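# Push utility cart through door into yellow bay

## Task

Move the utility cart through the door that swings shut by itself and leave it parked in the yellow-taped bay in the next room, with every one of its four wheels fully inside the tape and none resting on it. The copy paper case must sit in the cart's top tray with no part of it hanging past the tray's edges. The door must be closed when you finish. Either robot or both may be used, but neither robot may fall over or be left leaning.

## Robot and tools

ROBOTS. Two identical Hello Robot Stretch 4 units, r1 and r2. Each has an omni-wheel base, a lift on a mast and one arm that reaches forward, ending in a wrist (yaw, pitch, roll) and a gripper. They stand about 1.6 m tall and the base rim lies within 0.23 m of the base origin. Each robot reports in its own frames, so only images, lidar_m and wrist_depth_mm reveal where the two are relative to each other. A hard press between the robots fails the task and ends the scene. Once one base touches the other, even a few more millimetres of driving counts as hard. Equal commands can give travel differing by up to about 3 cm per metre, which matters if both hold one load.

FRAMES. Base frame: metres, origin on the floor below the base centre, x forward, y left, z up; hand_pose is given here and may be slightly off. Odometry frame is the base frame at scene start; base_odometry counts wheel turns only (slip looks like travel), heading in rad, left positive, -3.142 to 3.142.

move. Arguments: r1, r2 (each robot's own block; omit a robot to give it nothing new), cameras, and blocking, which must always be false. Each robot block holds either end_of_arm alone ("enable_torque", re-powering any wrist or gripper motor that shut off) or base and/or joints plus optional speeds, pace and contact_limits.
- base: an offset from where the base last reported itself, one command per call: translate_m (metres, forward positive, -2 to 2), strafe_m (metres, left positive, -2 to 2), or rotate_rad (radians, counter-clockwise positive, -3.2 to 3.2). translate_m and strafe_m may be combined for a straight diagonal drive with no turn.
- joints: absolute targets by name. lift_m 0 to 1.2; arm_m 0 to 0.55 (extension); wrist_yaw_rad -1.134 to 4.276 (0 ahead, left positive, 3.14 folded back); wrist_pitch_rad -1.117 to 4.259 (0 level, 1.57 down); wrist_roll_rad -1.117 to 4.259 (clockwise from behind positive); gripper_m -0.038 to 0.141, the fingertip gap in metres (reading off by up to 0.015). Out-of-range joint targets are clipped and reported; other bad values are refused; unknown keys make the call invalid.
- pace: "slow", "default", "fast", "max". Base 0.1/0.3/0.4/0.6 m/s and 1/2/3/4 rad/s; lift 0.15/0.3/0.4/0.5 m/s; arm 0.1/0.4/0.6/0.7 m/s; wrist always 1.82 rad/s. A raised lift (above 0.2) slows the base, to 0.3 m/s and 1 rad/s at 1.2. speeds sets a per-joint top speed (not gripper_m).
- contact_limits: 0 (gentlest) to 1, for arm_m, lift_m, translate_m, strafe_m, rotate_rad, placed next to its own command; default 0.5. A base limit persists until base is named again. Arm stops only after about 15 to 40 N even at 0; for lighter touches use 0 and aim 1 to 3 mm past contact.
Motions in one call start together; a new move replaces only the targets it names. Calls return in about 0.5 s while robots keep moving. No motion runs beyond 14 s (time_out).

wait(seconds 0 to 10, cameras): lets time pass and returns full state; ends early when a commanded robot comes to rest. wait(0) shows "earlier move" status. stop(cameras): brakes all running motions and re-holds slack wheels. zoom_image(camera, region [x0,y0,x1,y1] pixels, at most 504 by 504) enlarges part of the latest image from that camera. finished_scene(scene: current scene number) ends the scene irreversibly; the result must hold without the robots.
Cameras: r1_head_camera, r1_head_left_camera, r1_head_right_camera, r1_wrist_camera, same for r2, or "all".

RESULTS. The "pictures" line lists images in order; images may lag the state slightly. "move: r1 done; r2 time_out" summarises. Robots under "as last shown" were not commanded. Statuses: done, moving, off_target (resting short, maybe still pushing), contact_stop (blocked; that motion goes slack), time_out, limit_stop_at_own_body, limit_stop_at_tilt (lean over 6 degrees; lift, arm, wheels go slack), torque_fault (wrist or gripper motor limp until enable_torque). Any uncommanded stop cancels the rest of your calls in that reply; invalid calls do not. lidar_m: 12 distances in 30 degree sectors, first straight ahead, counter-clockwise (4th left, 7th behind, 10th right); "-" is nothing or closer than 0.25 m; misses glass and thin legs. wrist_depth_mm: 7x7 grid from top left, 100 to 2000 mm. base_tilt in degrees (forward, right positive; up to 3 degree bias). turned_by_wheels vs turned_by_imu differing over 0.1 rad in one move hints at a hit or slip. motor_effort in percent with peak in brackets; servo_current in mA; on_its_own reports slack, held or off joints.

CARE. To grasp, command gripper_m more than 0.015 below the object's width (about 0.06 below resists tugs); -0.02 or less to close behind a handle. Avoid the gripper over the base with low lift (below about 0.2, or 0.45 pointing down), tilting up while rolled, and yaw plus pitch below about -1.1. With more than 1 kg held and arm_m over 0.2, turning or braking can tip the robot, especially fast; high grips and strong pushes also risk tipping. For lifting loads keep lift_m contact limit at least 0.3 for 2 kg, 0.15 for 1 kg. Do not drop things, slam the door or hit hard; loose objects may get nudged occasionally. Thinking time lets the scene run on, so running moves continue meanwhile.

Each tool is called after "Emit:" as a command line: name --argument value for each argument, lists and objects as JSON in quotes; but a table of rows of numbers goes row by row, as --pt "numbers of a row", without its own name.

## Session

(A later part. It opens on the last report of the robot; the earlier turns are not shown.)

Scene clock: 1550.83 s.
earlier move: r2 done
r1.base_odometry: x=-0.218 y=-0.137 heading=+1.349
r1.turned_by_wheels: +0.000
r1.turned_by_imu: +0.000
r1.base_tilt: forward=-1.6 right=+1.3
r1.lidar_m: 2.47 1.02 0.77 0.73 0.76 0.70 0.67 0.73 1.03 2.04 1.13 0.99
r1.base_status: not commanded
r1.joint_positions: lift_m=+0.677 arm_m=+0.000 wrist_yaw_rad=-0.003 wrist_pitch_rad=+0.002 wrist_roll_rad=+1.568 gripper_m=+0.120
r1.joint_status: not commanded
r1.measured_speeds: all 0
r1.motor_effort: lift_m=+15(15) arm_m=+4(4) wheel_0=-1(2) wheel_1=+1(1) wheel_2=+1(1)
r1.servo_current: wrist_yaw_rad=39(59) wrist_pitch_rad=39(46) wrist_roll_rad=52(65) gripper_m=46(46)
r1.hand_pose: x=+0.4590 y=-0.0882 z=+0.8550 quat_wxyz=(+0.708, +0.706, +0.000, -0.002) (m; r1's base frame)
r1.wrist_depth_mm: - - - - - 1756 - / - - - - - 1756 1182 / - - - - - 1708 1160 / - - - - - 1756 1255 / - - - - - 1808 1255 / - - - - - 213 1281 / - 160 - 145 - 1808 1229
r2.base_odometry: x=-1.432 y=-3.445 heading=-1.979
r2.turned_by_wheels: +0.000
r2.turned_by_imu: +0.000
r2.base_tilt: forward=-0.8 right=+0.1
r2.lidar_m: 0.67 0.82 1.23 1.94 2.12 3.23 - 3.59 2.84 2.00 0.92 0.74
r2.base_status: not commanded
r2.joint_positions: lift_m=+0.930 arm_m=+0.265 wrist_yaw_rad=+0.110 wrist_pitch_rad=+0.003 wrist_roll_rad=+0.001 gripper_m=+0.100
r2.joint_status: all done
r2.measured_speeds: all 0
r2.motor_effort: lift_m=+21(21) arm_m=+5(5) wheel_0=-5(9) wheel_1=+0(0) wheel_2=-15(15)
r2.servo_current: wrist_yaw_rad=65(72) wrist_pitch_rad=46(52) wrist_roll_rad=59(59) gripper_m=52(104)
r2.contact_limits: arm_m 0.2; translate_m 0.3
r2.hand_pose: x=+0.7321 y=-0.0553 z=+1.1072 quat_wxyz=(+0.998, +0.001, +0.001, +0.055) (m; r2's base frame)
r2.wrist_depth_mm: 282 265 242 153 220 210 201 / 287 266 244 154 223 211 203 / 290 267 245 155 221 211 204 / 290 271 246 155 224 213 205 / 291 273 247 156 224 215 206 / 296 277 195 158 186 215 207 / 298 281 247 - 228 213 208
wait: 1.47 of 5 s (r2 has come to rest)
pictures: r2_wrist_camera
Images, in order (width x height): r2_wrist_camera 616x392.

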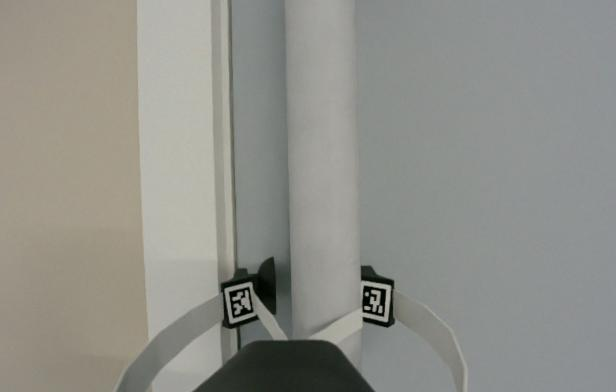

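Emit:
move --r2 '{"base":{"strafe_m":-0.02},"joints":{"arm_m":0.1},"pace":"slow"}' --blocking false --cameras '[]'

Emit:
wait --seconds 5 --cameras '[]'

Emit:
wait --seconds 1 --cameras '["r2_wrist_camera","r2_head_camera","r1_head_camera"]'

Scene clock: 1557.03 s.
move: r2 moving
r1: as last shown
r1.lidar_m: 2.50 1.03 0.76 0.73 0.77 0.68 0.66 0.71 1.06 2.04 1.12 0.98
r1.servo_current: wrist_yaw_rad=46(52) wrist_pitch_rad=39(46) wrist_roll_rad=39(59) gripper_m=46(52)
r1.wrist_depth_mm: - - - - - 1661 - / - - - - - 1756 1229 / - - - - - 1808 1160 / - - - - - 1756 1229 / - - - - - 1808 1281 / - - - - - 213 1229 / - 159 - 145 - 1756 1255
r2.base_odometry: x=-1.444 y=-3.439 heading=-1.979
r2.turned_by_wheels: +0.000
r2.turned_by_imu: +0.000
r2.base_tilt: forward=-0.7 right=+0.1
r2.lidar_m: 0.66 0.82 1.23 1.96 2.13 3.19 - 3.57 2.83 2.02 0.96 0.74
r2.base_status: strafe_m moving
r2.joint_positions: lift_m=+0.930 arm_m=+0.252 wrist_yaw_rad=+0.117 wrist_pitch_rad=+0.003 wrist_roll_rad=+0.001 gripper_m=+0.100
r2.joint_status: arm_m moving
r2.measured_speeds: translate_m=-0.001 strafe_m=-0.043 rotate_rad=+0.003 lift_m=+0.000 arm_m=-0.049 wrist_yaw_rad=+0.005 wrist_pitch_rad=+0.000 wrist_roll_rad=+0.000
r2.motor_effort: lift_m=+21(21) arm_m=-4(6) wheel_0=+5(8) wheel_1=-2(7) wheel_2=-8(12)
r2.servo_current: wrist_yaw_rad=46(72) wrist_pitch_rad=39(46) wrist_roll_rad=46(52) gripper_m=46(52)
r2.hand_pose: x=+0.7199 y=-0.0532 z=+1.1072 quat_wxyz=(+0.998, +0.001, +0.001, +0.058) (m; r2's base frame)
r2.wrist_depth_mm: 301 281 251 164 226 213 204 / 303 281 253 165 228 216 - / 307 283 255 165 229 217 206 / 312 286 257 166 230 217 208 / 315 287 258 166 231 220 210 / 319 291 196 166 190 220 210 / 319 287 262 - 234 217 212
pictures: none
No camera images: "cameras" was empty.

Scene clock: 1559.47 s.
earlier move: r2 done
r1.base_odometry: x=-0.218 y=-0.137 heading=+1.349
r1.turned_by_wheels: +0.000
r1.turned_by_imu: +0.000
r1.base_tilt: forward=-1.6 right=+1.3
r1.lidar_m: 2.48 1.01 0.76 0.73 0.78 0.69 0.66 0.73 1.01 2.03 1.14 0.98
r1.base_status: not commanded
r1.joint_positions: lift_m=+0.677 arm_m=+0.000 wrist_yaw_rad=-0.003 wrist_pitch_rad=+0.002 wrist_roll_rad=+1.568 gripper_m=+0.120
r1.joint_status: not commanded
r1.measured_speeds: all 0
r1.motor_effort: lift_m=+15(15) arm_m=+4(4) wheel_0=-2(2) wheel_1=+1(1) wheel_2=+1(1)
r1.servo_current: wrist_yaw_rad=33(72) wrist_pitch_rad=39(52) wrist_roll_rad=59(59) gripper_m=46(52)
r1.hand_pose: x=+0.4590 y=-0.0882 z=+0.8550 quat_wxyz=(+0.708, +0.706, +0.000, -0.002) (m; r1's base frame)
r1.wrist_depth_mm: - - - - - 1708 - / - - - - - 1808 1229 / - - - - - 1708 1160 / - - - - - 1808 1229 / - - - - - 1756 1255 / - - - - - 214 1281 / - 160 - 144 - 1756 1229
r2.base_odometry: x=-1.450 y=-3.437 heading=-1.979
r2.turned_by_wheels: +0.000
r2.turned_by_imu: +0.000
r2.base_tilt: forward=-0.7 right=+0.0
r2.lidar_m: 0.65 0.80 1.22 1.94 2.15 3.22 - 3.54 2.84 2.00 0.95 0.74
r2.base_status: done
r2.joint_positions: lift_m=+0.930 arm_m=+0.100 wrist_yaw_rad=+0.120 wrist_pitch_rad=+0.003 wrist_roll_rad=+0.001 gripper_m=+0.100
r2.joint_status: all done
r2.measured_speeds: all 0
r2.motor_effort: lift_m=+21(21) arm_m=-7(12) wheel_0=+2(10) wheel_1=-4(7) wheel_2=-5(12)
r2.servo_current: wrist_yaw_rad=46(72) wrist_pitch_rad=46(46) wrist_roll_rad=46(59) gripper_m=52(59)
r2.hand_pose: x=+0.5679 y=-0.0524 z=+1.1072 quat_wxyz=(+0.998, +0.001, +0.001, +0.060) (m; r2's base frame)
r2.wrist_depth_mm: - 455 410 394 370 347 330 / - 462 413 399 375 349 334 / - 466 427 399 373 351 336 / - 466 433 320 379 353 340 / - 466 415 322 382 357 340 / - 469 196 319 195 355 342 / - 462 445 - 379 362 345
wait: 2.43 of 5 s (r2 has come to rest)
pictures: none
No camera images: "cameras" was empty.

Scene clock: 1560.47 s.
r1.base_odometry: x=-0.218 y=-0.137 heading=+1.349
r1.turned_by_wheels: +0.000
r1.turned_by_imu: +0.000
r1.base_tilt: forward=-1.6 right=+1.3
r1.lidar_m: 2.51 1.03 0.77 0.74 0.77 0.69 0.66 0.73 1.02 2.03 1.12 0.98
r1.base_status: not commanded
r1.joint_positions: lift_m=+0.677 arm_m=+0.000 wrist_yaw_rad=-0.003 wrist_pitch_rad=+0.002 wrist_roll_rad=+1.568 gripper_m=+0.120
r1.joint_status: not commanded
r1.measured_speeds: all 0
r1.motor_effort: lift_m=+15(15) arm_m=+4(4) wheel_0=-1(2) wheel_1=+0(1) wheel_2=+1(1)
r1.servo_current: wrist_yaw_rad=46(72) wrist_pitch_rad=39(52) wrist_roll_rad=46(59) gripper_m=46(52)
r1.hand_pose: x=+0.4590 y=-0.0882 z=+0.8550 quat_wxyz=(+0.708, +0.706, +0.000, -0.002) (m; r1's base frame)
r1.wrist_depth_mm: - - - - - 1708 - / - - - - - 1756 1205 / - - - - - 1708 1160 / - - - - - 1756 1229 / - - - - - 1808 1229 / - - - - - 214 1255 / - 160 - 144 - 1756 1229
r2.base_odometry: x=-1.450 y=-3.437 heading=-1.979
r2.turned_by_wheels: +0.000
r2.turned_by_imu: +0.000
r2.base_tilt: forward=-0.7 right=+0.1
r2.lidar_m: 0.64 0.78 1.23 1.95 2.13 3.23 - 3.58 2.82 2.01 0.97 0.75
r2.base_status: done
r2.joint_positions: lift_m=+0.930 arm_m=+0.100 wrist_yaw_rad=+0.120 wrist_pitch_rad=+0.003 wrist_roll_rad=+0.001 gripper_m=+0.100
r2.joint_status: all done
r2.measured_speeds: all 0
r2.motor_effort: lift_m=+21(21) arm_m=-7(12) wheel_0=+3(10) wheel_1=-4(7) wheel_2=-5(12)
r2.servo_current: wrist_yaw_rad=46(72) wrist_pitch_rad=46(46) wrist_roll_rad=59(59) gripper_m=46(59)
r2.hand_pose: x=+0.5679 y=-0.0524 z=+1.1072 quat_wxyz=(+0.998, +0.001, +0.001, +0.060) (m; r2's base frame)
r2.wrist_depth_mm: - 459 413 397 370 345 330 / - 462 413 399 375 351 332 / - 462 430 397 377 353 338 / - 466 430 317 377 357 338 / - 466 418 322 379 357 340 / - 473 196 320 195 355 340 / - 462 449 - 377 362 343
wait: 1.00 s; at rest by 0.27 s
pictures: r1_head_camera, r2_head_camera, r2_wrist_camera
Images, in order (width x height): r1_head_camera 420x560, r2_head_camera 420x560, r2_wrist_camera 616x392.

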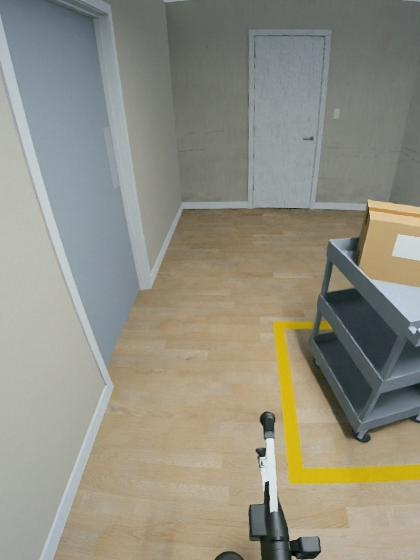

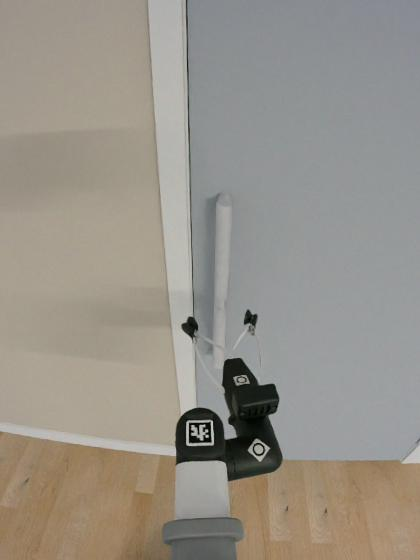

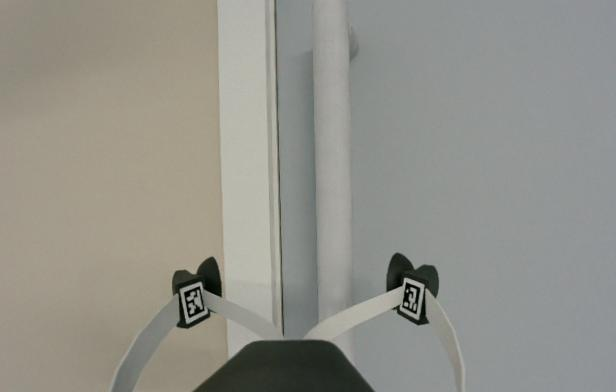

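Emit:
zoom_image --camera "r1_head_camera" --region '[0, 0, 160, 400]'

Emit:
zoom_image --camera "r2_wrist_camera" --region '[200, 0, 400, 250]'

Scaled by 1.260 from the camera's 420x560 image, which has a finer 600x800 frame.

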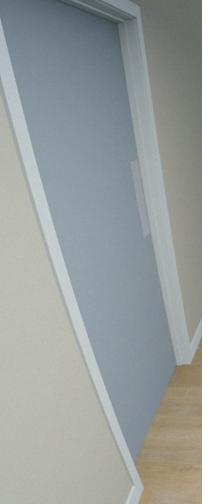

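Scaled by 2.016.

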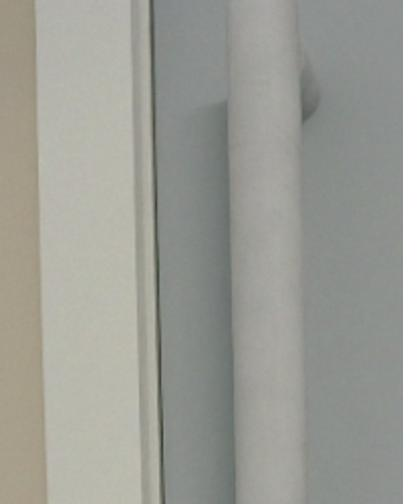

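Emit:
move --r2 '{"joints":{"gripper_m":-0.03},"pace":"default"}' --blocking false --cameras '[]'

Emit:
wait --seconds 4 --cameras '[]'

Emit:
move --r2 '{"joints":{"arm_m":0.24},"pace":"slow","contact_limits":{"arm_m":0.0}}' --blocking false --cameras '[]'

Emit:
wait --seconds 4 --cameras '["r2_wrist_camera"]'

Scene clock: 1574.07 s.
move: r2 moving
r1: as last shown
r1.lidar_m: 2.47 1.01 0.76 0.72 0.77 0.69 0.64 0.72 1.03 2.04 1.16 0.97
r1.motor_effort: lift_m=+15(15) arm_m=+4(4) wheel_0=-1(2) wheel_1=+1(1) wheel_2=+1(1)
r1.servo_current: wrist_yaw_rad=33(59) wrist_pitch_rad=39(39) wrist_roll_rad=46(65) gripper_m=46(46)
r1.wrist_depth_mm: - - - - - 1708 - / - - - - - 1708 1205 / - - - - - 1756 1182 / - - - - - 1756 1229 / - - - - - 1756 1229 / - - - - - 213 1229 / - 159 - 145 - 1808 1255
r2.base_odometry: x=-1.450 y=-3.437 heading=-1.979
r2.turned_by_wheels: +0.000
r2.turned_by_imu: +0.000
r2.base_tilt: forward=-0.7 right=+0.1
r2.lidar_m: 0.65 0.79 1.23 1.97 2.14 3.21 - 3.58 2.80 2.00 0.93 0.74
r2.base_status: not commanded
r2.joint_positions: lift_m=+0.930 arm_m=+0.100 wrist_yaw_rad=+0.120 wrist_pitch_rad=+0.003 wrist_roll_rad=+0.001 gripper_m=+0.083
r2.joint_status: gripper_m moving
r2.measured_speeds: all 0
r2.motor_effort: lift_m=+21(21) arm_m=-7(7) wheel_0=+2(3) wheel_1=-4(4) wheel_2=-5(5)
r2.servo_current: wrist_yaw_rad=39(46) wrist_pitch_rad=46(46) wrist_roll_rad=46(52) gripper_m=91(117)
r2.hand_pose: x=+0.5679 y=-0.0524 z=+1.1072 quat_wxyz=(+0.998, +0.001, +0.001, +0.060) (m; r2's base frame)
r2.wrist_depth_mm: - 459 407 394 370 349 332 / - 459 413 399 373 351 334 / - 466 427 402 375 353 336 / - 462 433 320 377 355 340 / - 469 436 324 375 355 342 / - 473 195 324 191 355 340 / - 462 445 - 377 362 343
pictures: none
No camera images: "cameras" was empty.

Scene clock: 1575.53 s.
earlier move: r2 done
r1.base_odometry: x=-0.218 y=-0.137 heading=+1.349
r1.turned_by_wheels: +0.000
r1.turned_by_imu: +0.000
r1.base_tilt: forward=-1.6 right=+1.3
r1.lidar_m: 2.49 1.03 0.76 0.74 0.79 0.67 0.65 0.70 1.04 2.04 1.14 0.99
r1.base_status: not commanded
r1.joint_positions: lift_m=+0.677 arm_m=+0.000 wrist_yaw_rad=-0.003 wrist_pitch_rad=+0.002 wrist_roll_rad=+1.568 gripper_m=+0.120
r1.joint_status: not commanded
r1.measured_speeds: all 0
r1.motor_effort: lift_m=+15(15) arm_m=+4(4) wheel_0=-1(2) wheel_1=+1(1) wheel_2=+1(1)
r1.servo_current: wrist_yaw_rad=46(65) wrist_pitch_rad=33(46) wrist_roll_rad=52(65) gripper_m=39(46)
r1.hand_pose: x=+0.4590 y=-0.0882 z=+0.8550 quat_wxyz=(+0.708, +0.706, +0.000, -0.002) (m; r1's base frame)
r1.wrist_depth_mm: - - - - - 1708 - / - - - - - 1756 1229 / - - - - - 1756 1160 / - - - - - 1756 1229 / - - - - - 1808 1229 / - - - - - 213 1255 / - 159 - 145 - 1756 1255
r2.base_odometry: x=-1.450 y=-3.437 heading=-1.979
r2.turned_by_wheels: +0.000
r2.turned_by_imu: +0.000
r2.base_tilt: forward=-0.7 right=+0.0
r2.lidar_m: 0.63 0.82 1.21 1.97 2.15 3.21 - 3.57 2.81 2.00 0.94 0.74
r2.base_status: not commanded
r2.joint_positions: lift_m=+0.930 arm_m=+0.100 wrist_yaw_rad=+0.120 wrist_pitch_rad=+0.003 wrist_roll_rad=+0.001 gripper_m=-0.029
r2.joint_status: all done
r2.measured_speeds: all 0
r2.motor_effort: lift_m=+21(21) arm_m=-7(7) wheel_0=+2(3) wheel_1=-4(5) wheel_2=-5(5)
r2.servo_current: wrist_yaw_rad=46(59) wrist_pitch_rad=39(46) wrist_roll_rad=46(59) gripper_m=111(182)
r2.hand_pose: x=+0.5679 y=-0.0524 z=+1.1072 quat_wxyz=(+0.998, +0.001, +0.001, +0.060) (m; r2's base frame)
r2.wrist_depth_mm: - 459 410 399 368 345 332 / - 459 413 399 370 349 334 / - 469 430 399 375 349 338 / - 466 430 319 379 355 340 / - 466 433 319 379 359 342 / - 473 185 200 179 359 342 / - - 445 - 377 - 345
wait: 1.47 of 4 s (r2 has come to rest)
pictures: none
No camera images: "cameras" was empty.

Scene clock: 1576.03 s.
move: r2 moving
r1: as last shown
r1.lidar_m: 2.49 1.02 0.77 0.71 0.81 0.70 0.67 0.71 1.02 2.03 1.13 0.99
r1.motor_effort: lift_m=+15(15) arm_m=+4(4) wheel_0=-1(2) wheel_1=+0(1) wheel_2=+1(1)
r1.servo_current: wrist_yaw_rad=46(65) wrist_pitch_rad=39(46) wrist_roll_rad=59(59) gripper_m=33(52)
r1.wrist_depth_mm: - - - - - 1708 - / - - - - - 1756 1205 / - - - - - 1708 1182 / - - - - - 1808 1205 / - - - - - 1756 1229 / - - - - - 213 1205 / - 160 - 145 - 1756 1255
r2.base_odometry: x=-1.450 y=-3.437 heading=-1.979
r2.turned_by_wheels: +0.000
r2.turned_by_imu: +0.000
r2.base_tilt: forward=-0.6 right=+0.0
r2.lidar_m: 0.65 0.80 1.23 1.94 2.14 3.24 - 3.58 2.83 2.01 0.95 0.74
r2.base_status: not commanded
r2.joint_positions: lift_m=+0.930 arm_m=+0.112 wrist_yaw_rad=+0.120 wrist_pitch_rad=+0.003 wrist_roll_rad=+0.001 gripper_m=-0.029
r2.joint_status: arm_m moving
r2.measured_speeds: translate_m=+0.000 strafe_m=+0.000 rotate_rad=+0.000 lift_m=+0.000 arm_m=+0.049 wrist_yaw_rad=+0.000 wrist_pitch_rad=+0.000 wrist_roll_rad=+0.000
r2.motor_effort: lift_m=+21(21) arm_m=+6(10) wheel_0=+3(3) wheel_1=-4(4) wheel_2=-5(5)
r2.servo_current: wrist_yaw_rad=52(52) wrist_pitch_rad=46(46) wrist_roll_rad=46(52) gripper_m=104(111)
r2.contact_limits: arm_m 0
r2.hand_pose: x=+0.5801 y=-0.0524 z=+1.1072 quat_wxyz=(+0.998, +0.001, +0.001, +0.060) (m; r2's base frame)
r2.wrist_depth_mm: 473 442 397 384 359 338 324 / 473 449 402 387 364 343 325 / 477 449 404 392 368 343 325 / - 452 407 392 368 345 330 / - 459 424 307 370 349 330 / - 459 186 198 180 347 330 / - 473 436 - 370 - 334
pictures: none
No camera images: "cameras" was empty.

Scene clock: 1577.53 s.
earlier move: r2 contact_stop
r1.base_odometry: x=-0.218 y=-0.137 heading=+1.349
r1.turned_by_wheels: +0.000
r1.turned_by_imu: +0.000
r1.base_tilt: forward=-1.6 right=+1.3
r1.lidar_m: 2.49 1.03 0.78 0.73 0.78 0.68 0.67 0.70 1.04 2.03 1.12 0.98
r1.base_status: not commanded
r1.joint_positions: lift_m=+0.677 arm_m=+0.000 wrist_yaw_rad=-0.003 wrist_pitch_rad=+0.002 wrist_roll_rad=+1.568 gripper_m=+0.120
r1.joint_status: not commanded
r1.measured_speeds: all 0
r1.motor_effort: lift_m=+15(15) arm_m=+4(4) wheel_0=-1(2) wheel_1=+1(1) wheel_2=+1(1)
r1.servo_current: wrist_yaw_rad=46(65) wrist_pitch_rad=52(52) wrist_roll_rad=59(65) gripper_m=46(52)
r1.hand_pose: x=+0.4590 y=-0.0882 z=+0.8550 quat_wxyz=(+0.708, +0.706, +0.000, -0.002) (m; r1's base frame)
r1.wrist_depth_mm: - - - - - 1708 - / - - - - - 1756 1229 / - - - - - 1756 1182 / - - - - - 1808 1229 / - - - - - 1756 1255 / - - - - - 213 1255 / - 159 - 145 - 1808 1255
r2.base_odometry: x=-1.450 y=-3.437 heading=-1.979
r2.turned_by_wheels: +0.000
r2.turned_by_imu: +0.004
r2.base_tilt: forward=-0.7 right=+0.0
r2.lidar_m: 0.66 0.80 1.23 1.96 2.14 3.24 - 3.58 2.82 1.98 0.94 0.74
r2.base_status: not commanded
r2.joint_positions: lift_m=+0.930 arm_m=+0.194 wrist_yaw_rad=+0.117 wrist_pitch_rad=+0.003 wrist_roll_rad=+0.001 gripper_m=-0.029
r2.joint_status: arm_m contact_stop (moved +0.094 of +0.140)
r2.measured_speeds: all 0
r2.on_its_own: arm_m is slack since a contact_stop (your +0.240 is given up)
r2.motor_effort: lift_m=+21(21) arm_m=+0(13) wheel_0=+4(4) wheel_1=+2(4) wheel_2=-6(6)
r2.servo_current: wrist_yaw_rad=52(65) wrist_pitch_rad=39(46) wrist_roll_rad=39(59) gripper_m=78(111)
r2.contact_limits: arm_m 0
r2.hand_pose: x=+0.6616 y=-0.0531 z=+1.1072 quat_wxyz=(+0.998, +0.001, +0.001, +0.059) (m; r2's base frame)
r2.wrist_depth_mm: 375 347 312 224 285 267 255 / 379 347 317 225 287 268 256 / 382 351 319 226 289 270 260 / 387 355 322 228 290 273 260 / 389 359 324 227 291 276 263 / 394 364 186 199 180 276 265 / 397 362 327 - 293 272 265
wait: 1.50 of 4 s (r2 has come to rest)
pictures: r2_wrist_camera
Images, in order (width x height): r2_wrist_camera 616x392.

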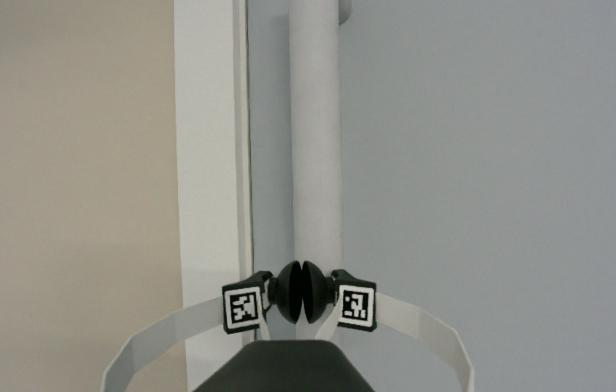

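Emit:
move --blocking false --r2 '{"joints":{"arm_m":0.08},"pace":"slow"}' --cameras '[]'

Emit:
wait --seconds 3 --cameras '["r2_head_camera","r1_head_camera"]'

Scene clock: 1594.53 s.
move: r2 moving
r1: as last shown
r1.lidar_m: 2.49 1.02 0.77 0.72 0.79 0.68 0.67 0.70 1.07 2.04 1.13 0.99
r1.servo_current: wrist_yaw_rad=46(59) wrist_pitch_rad=39(46) wrist_roll_rad=46(59) gripper_m=39(46)
r1.wrist_depth_mm: - - - - - 1708 - / - - - - - 1708 1205 / - - - - - 1708 1160 / - - - - - 1756 1229 / - - - - - 1808 1229 / - - - - - 214 1229 / - 160 - 145 - 1808 1255
r2.base_odometry: x=-1.450 y=-3.437 heading=-1.979
r2.turned_by_wheels: +0.000
r2.turned_by_imu: +0.001
r2.base_tilt: forward=-0.6 right=+0.1
r2.lidar_m: 0.65 0.81 1.22 1.95 2.14 3.25 - 3.55 2.81 1.97 0.94 0.75
r2.base_status: not commanded
r2.joint_positions: lift_m=+0.930 arm_m=+0.182 wrist_yaw_rad=+0.117 wrist_pitch_rad=+0.003 wrist_roll_rad=+0.001 gripper_m=-0.029
r2.joint_status: arm_m moving
r2.measured_speeds: translate_m=+0.000 strafe_m=+0.000 rotate_rad=+0.000 lift_m=+0.000 arm_m=-0.048 wrist_yaw_rad=+0.000 wrist_pitch_rad=+0.000 wrist_roll_rad=+0.000
r2.motor_effort: lift_m=+21(21) arm_m=-8(11) wheel_0=+4(4) wheel_1=+1(2) wheel_2=-5(6)
r2.servo_current: wrist_yaw_rad=39(52) wrist_pitch_rad=39(46) wrist_roll_rad=39(59) gripper_m=78(85)
r2.hand_pose: x=+0.6492 y=-0.0530 z=+1.1072 quat_wxyz=(+0.998, +0.001, +0.001, +0.059) (m; r2's base frame)
r2.wrist_depth_mm: 392 362 324 237 294 278 263 / 397 364 325 236 294 277 265 / 397 366 327 236 296 279 267 / 402 370 332 238 300 281 267 / 410 373 332 236 301 283 270 / 410 382 185 200 179 285 271 / 413 384 340 - 300 281 272
pictures: none
No camera images: "cameras" was empty.

Scene clock: 1596.47 s.
earlier move: r2 done
r1.base_odometry: x=-0.218 y=-0.137 heading=+1.349
r1.turned_by_wheels: +0.000
r1.turned_by_imu: +0.000
r1.base_tilt: forward=-1.6 right=+1.2
r1.lidar_m: 2.48 1.02 0.77 0.73 0.80 0.67 0.66 0.71 1.05 2.05 1.17 1.00
r1.base_status: not commanded
r1.joint_positions: lift_m=+0.677 arm_m=+0.000 wrist_yaw_rad=-0.003 wrist_pitch_rad=+0.002 wrist_roll_rad=+1.568 gripper_m=+0.120
r1.joint_status: not commanded
r1.measured_speeds: all 0
r1.motor_effort: lift_m=+15(15) arm_m=+4(4) wheel_0=-1(2) wheel_1=+1(1) wheel_2=+1(1)
r1.servo_current: wrist_yaw_rad=46(72) wrist_pitch_rad=46(52) wrist_roll_rad=46(65) gripper_m=39(46)
r1.hand_pose: x=+0.4590 y=-0.0882 z=+0.8550 quat_wxyz=(+0.708, +0.706, +0.000, -0.002) (m; r1's base frame)
r1.wrist_depth_mm: - - - - - 1708 - / - - - - - 1661 1182 / - - - - - 1756 1182 / - - - - - 1708 1229 / - - - - - 1756 1229 / - - - - - 213 1229 / - 160 - 145 - 1808 1281
r2.base_odometry: x=-1.450 y=-3.437 heading=-1.979
r2.turned_by_wheels: +0.000
r2.turned_by_imu: +0.000
r2.base_tilt: forward=-0.7 right=+0.0
r2.lidar_m: 0.63 0.80 1.21 1.96 2.15 3.25 - 3.54 2.82 1.98 0.94 0.74
r2.base_status: not commanded
r2.joint_positions: lift_m=+0.930 arm_m=+0.080 wrist_yaw_rad=+0.117 wrist_pitch_rad=+0.003 wrist_roll_rad=+0.001 gripper_m=-0.029
r2.joint_status: all done
r2.measured_speeds: all 0
r2.motor_effort: lift_m=+21(21) arm_m=-7(12) wheel_0=+4(4) wheel_1=+2(2) wheel_2=-4(6)
r2.servo_current: wrist_yaw_rad=52(59) wrist_pitch_rad=39(46) wrist_roll_rad=59(59) gripper_m=78(85)
r2.hand_pose: x=+0.5477 y=-0.0530 z=+1.1072 quat_wxyz=(+0.998, +0.001, +0.001, +0.059) (m; r2's base frame)
r2.wrist_depth_mm: - 477 445 336 389 368 347 / - 477 449 340 392 368 351 / - 477 455 418 397 373 353 / - 480 455 424 397 373 357 / - - 459 336 399 375 359 / - - 185 199 179 375 362 / - - 466 - 397 - 359
wait: 1.93 of 3 s (r2 has come to rest)
pictures: r1_head_camera, r2_head_camera
Images, in order (width x height): r1_head_camera 420x560, r2_head_camera 420x560.

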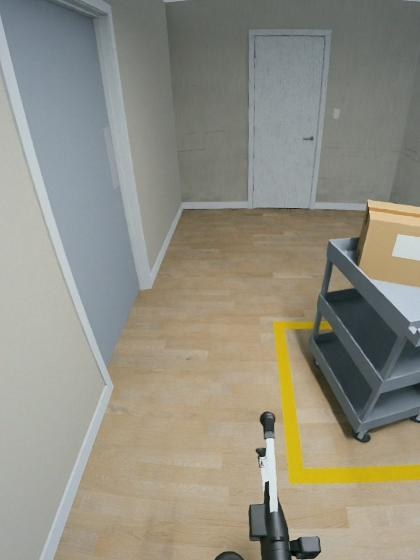

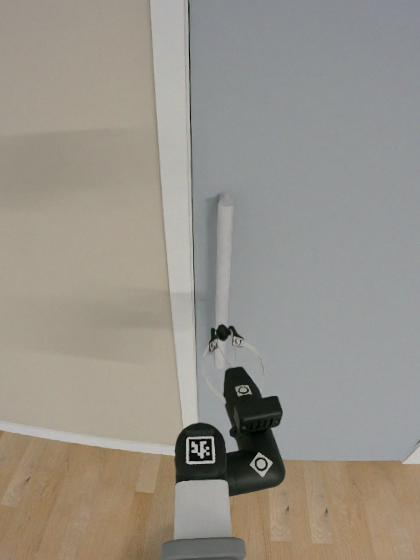

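Emit:
finished_scene --scene 1

The scene is finished: the task was done.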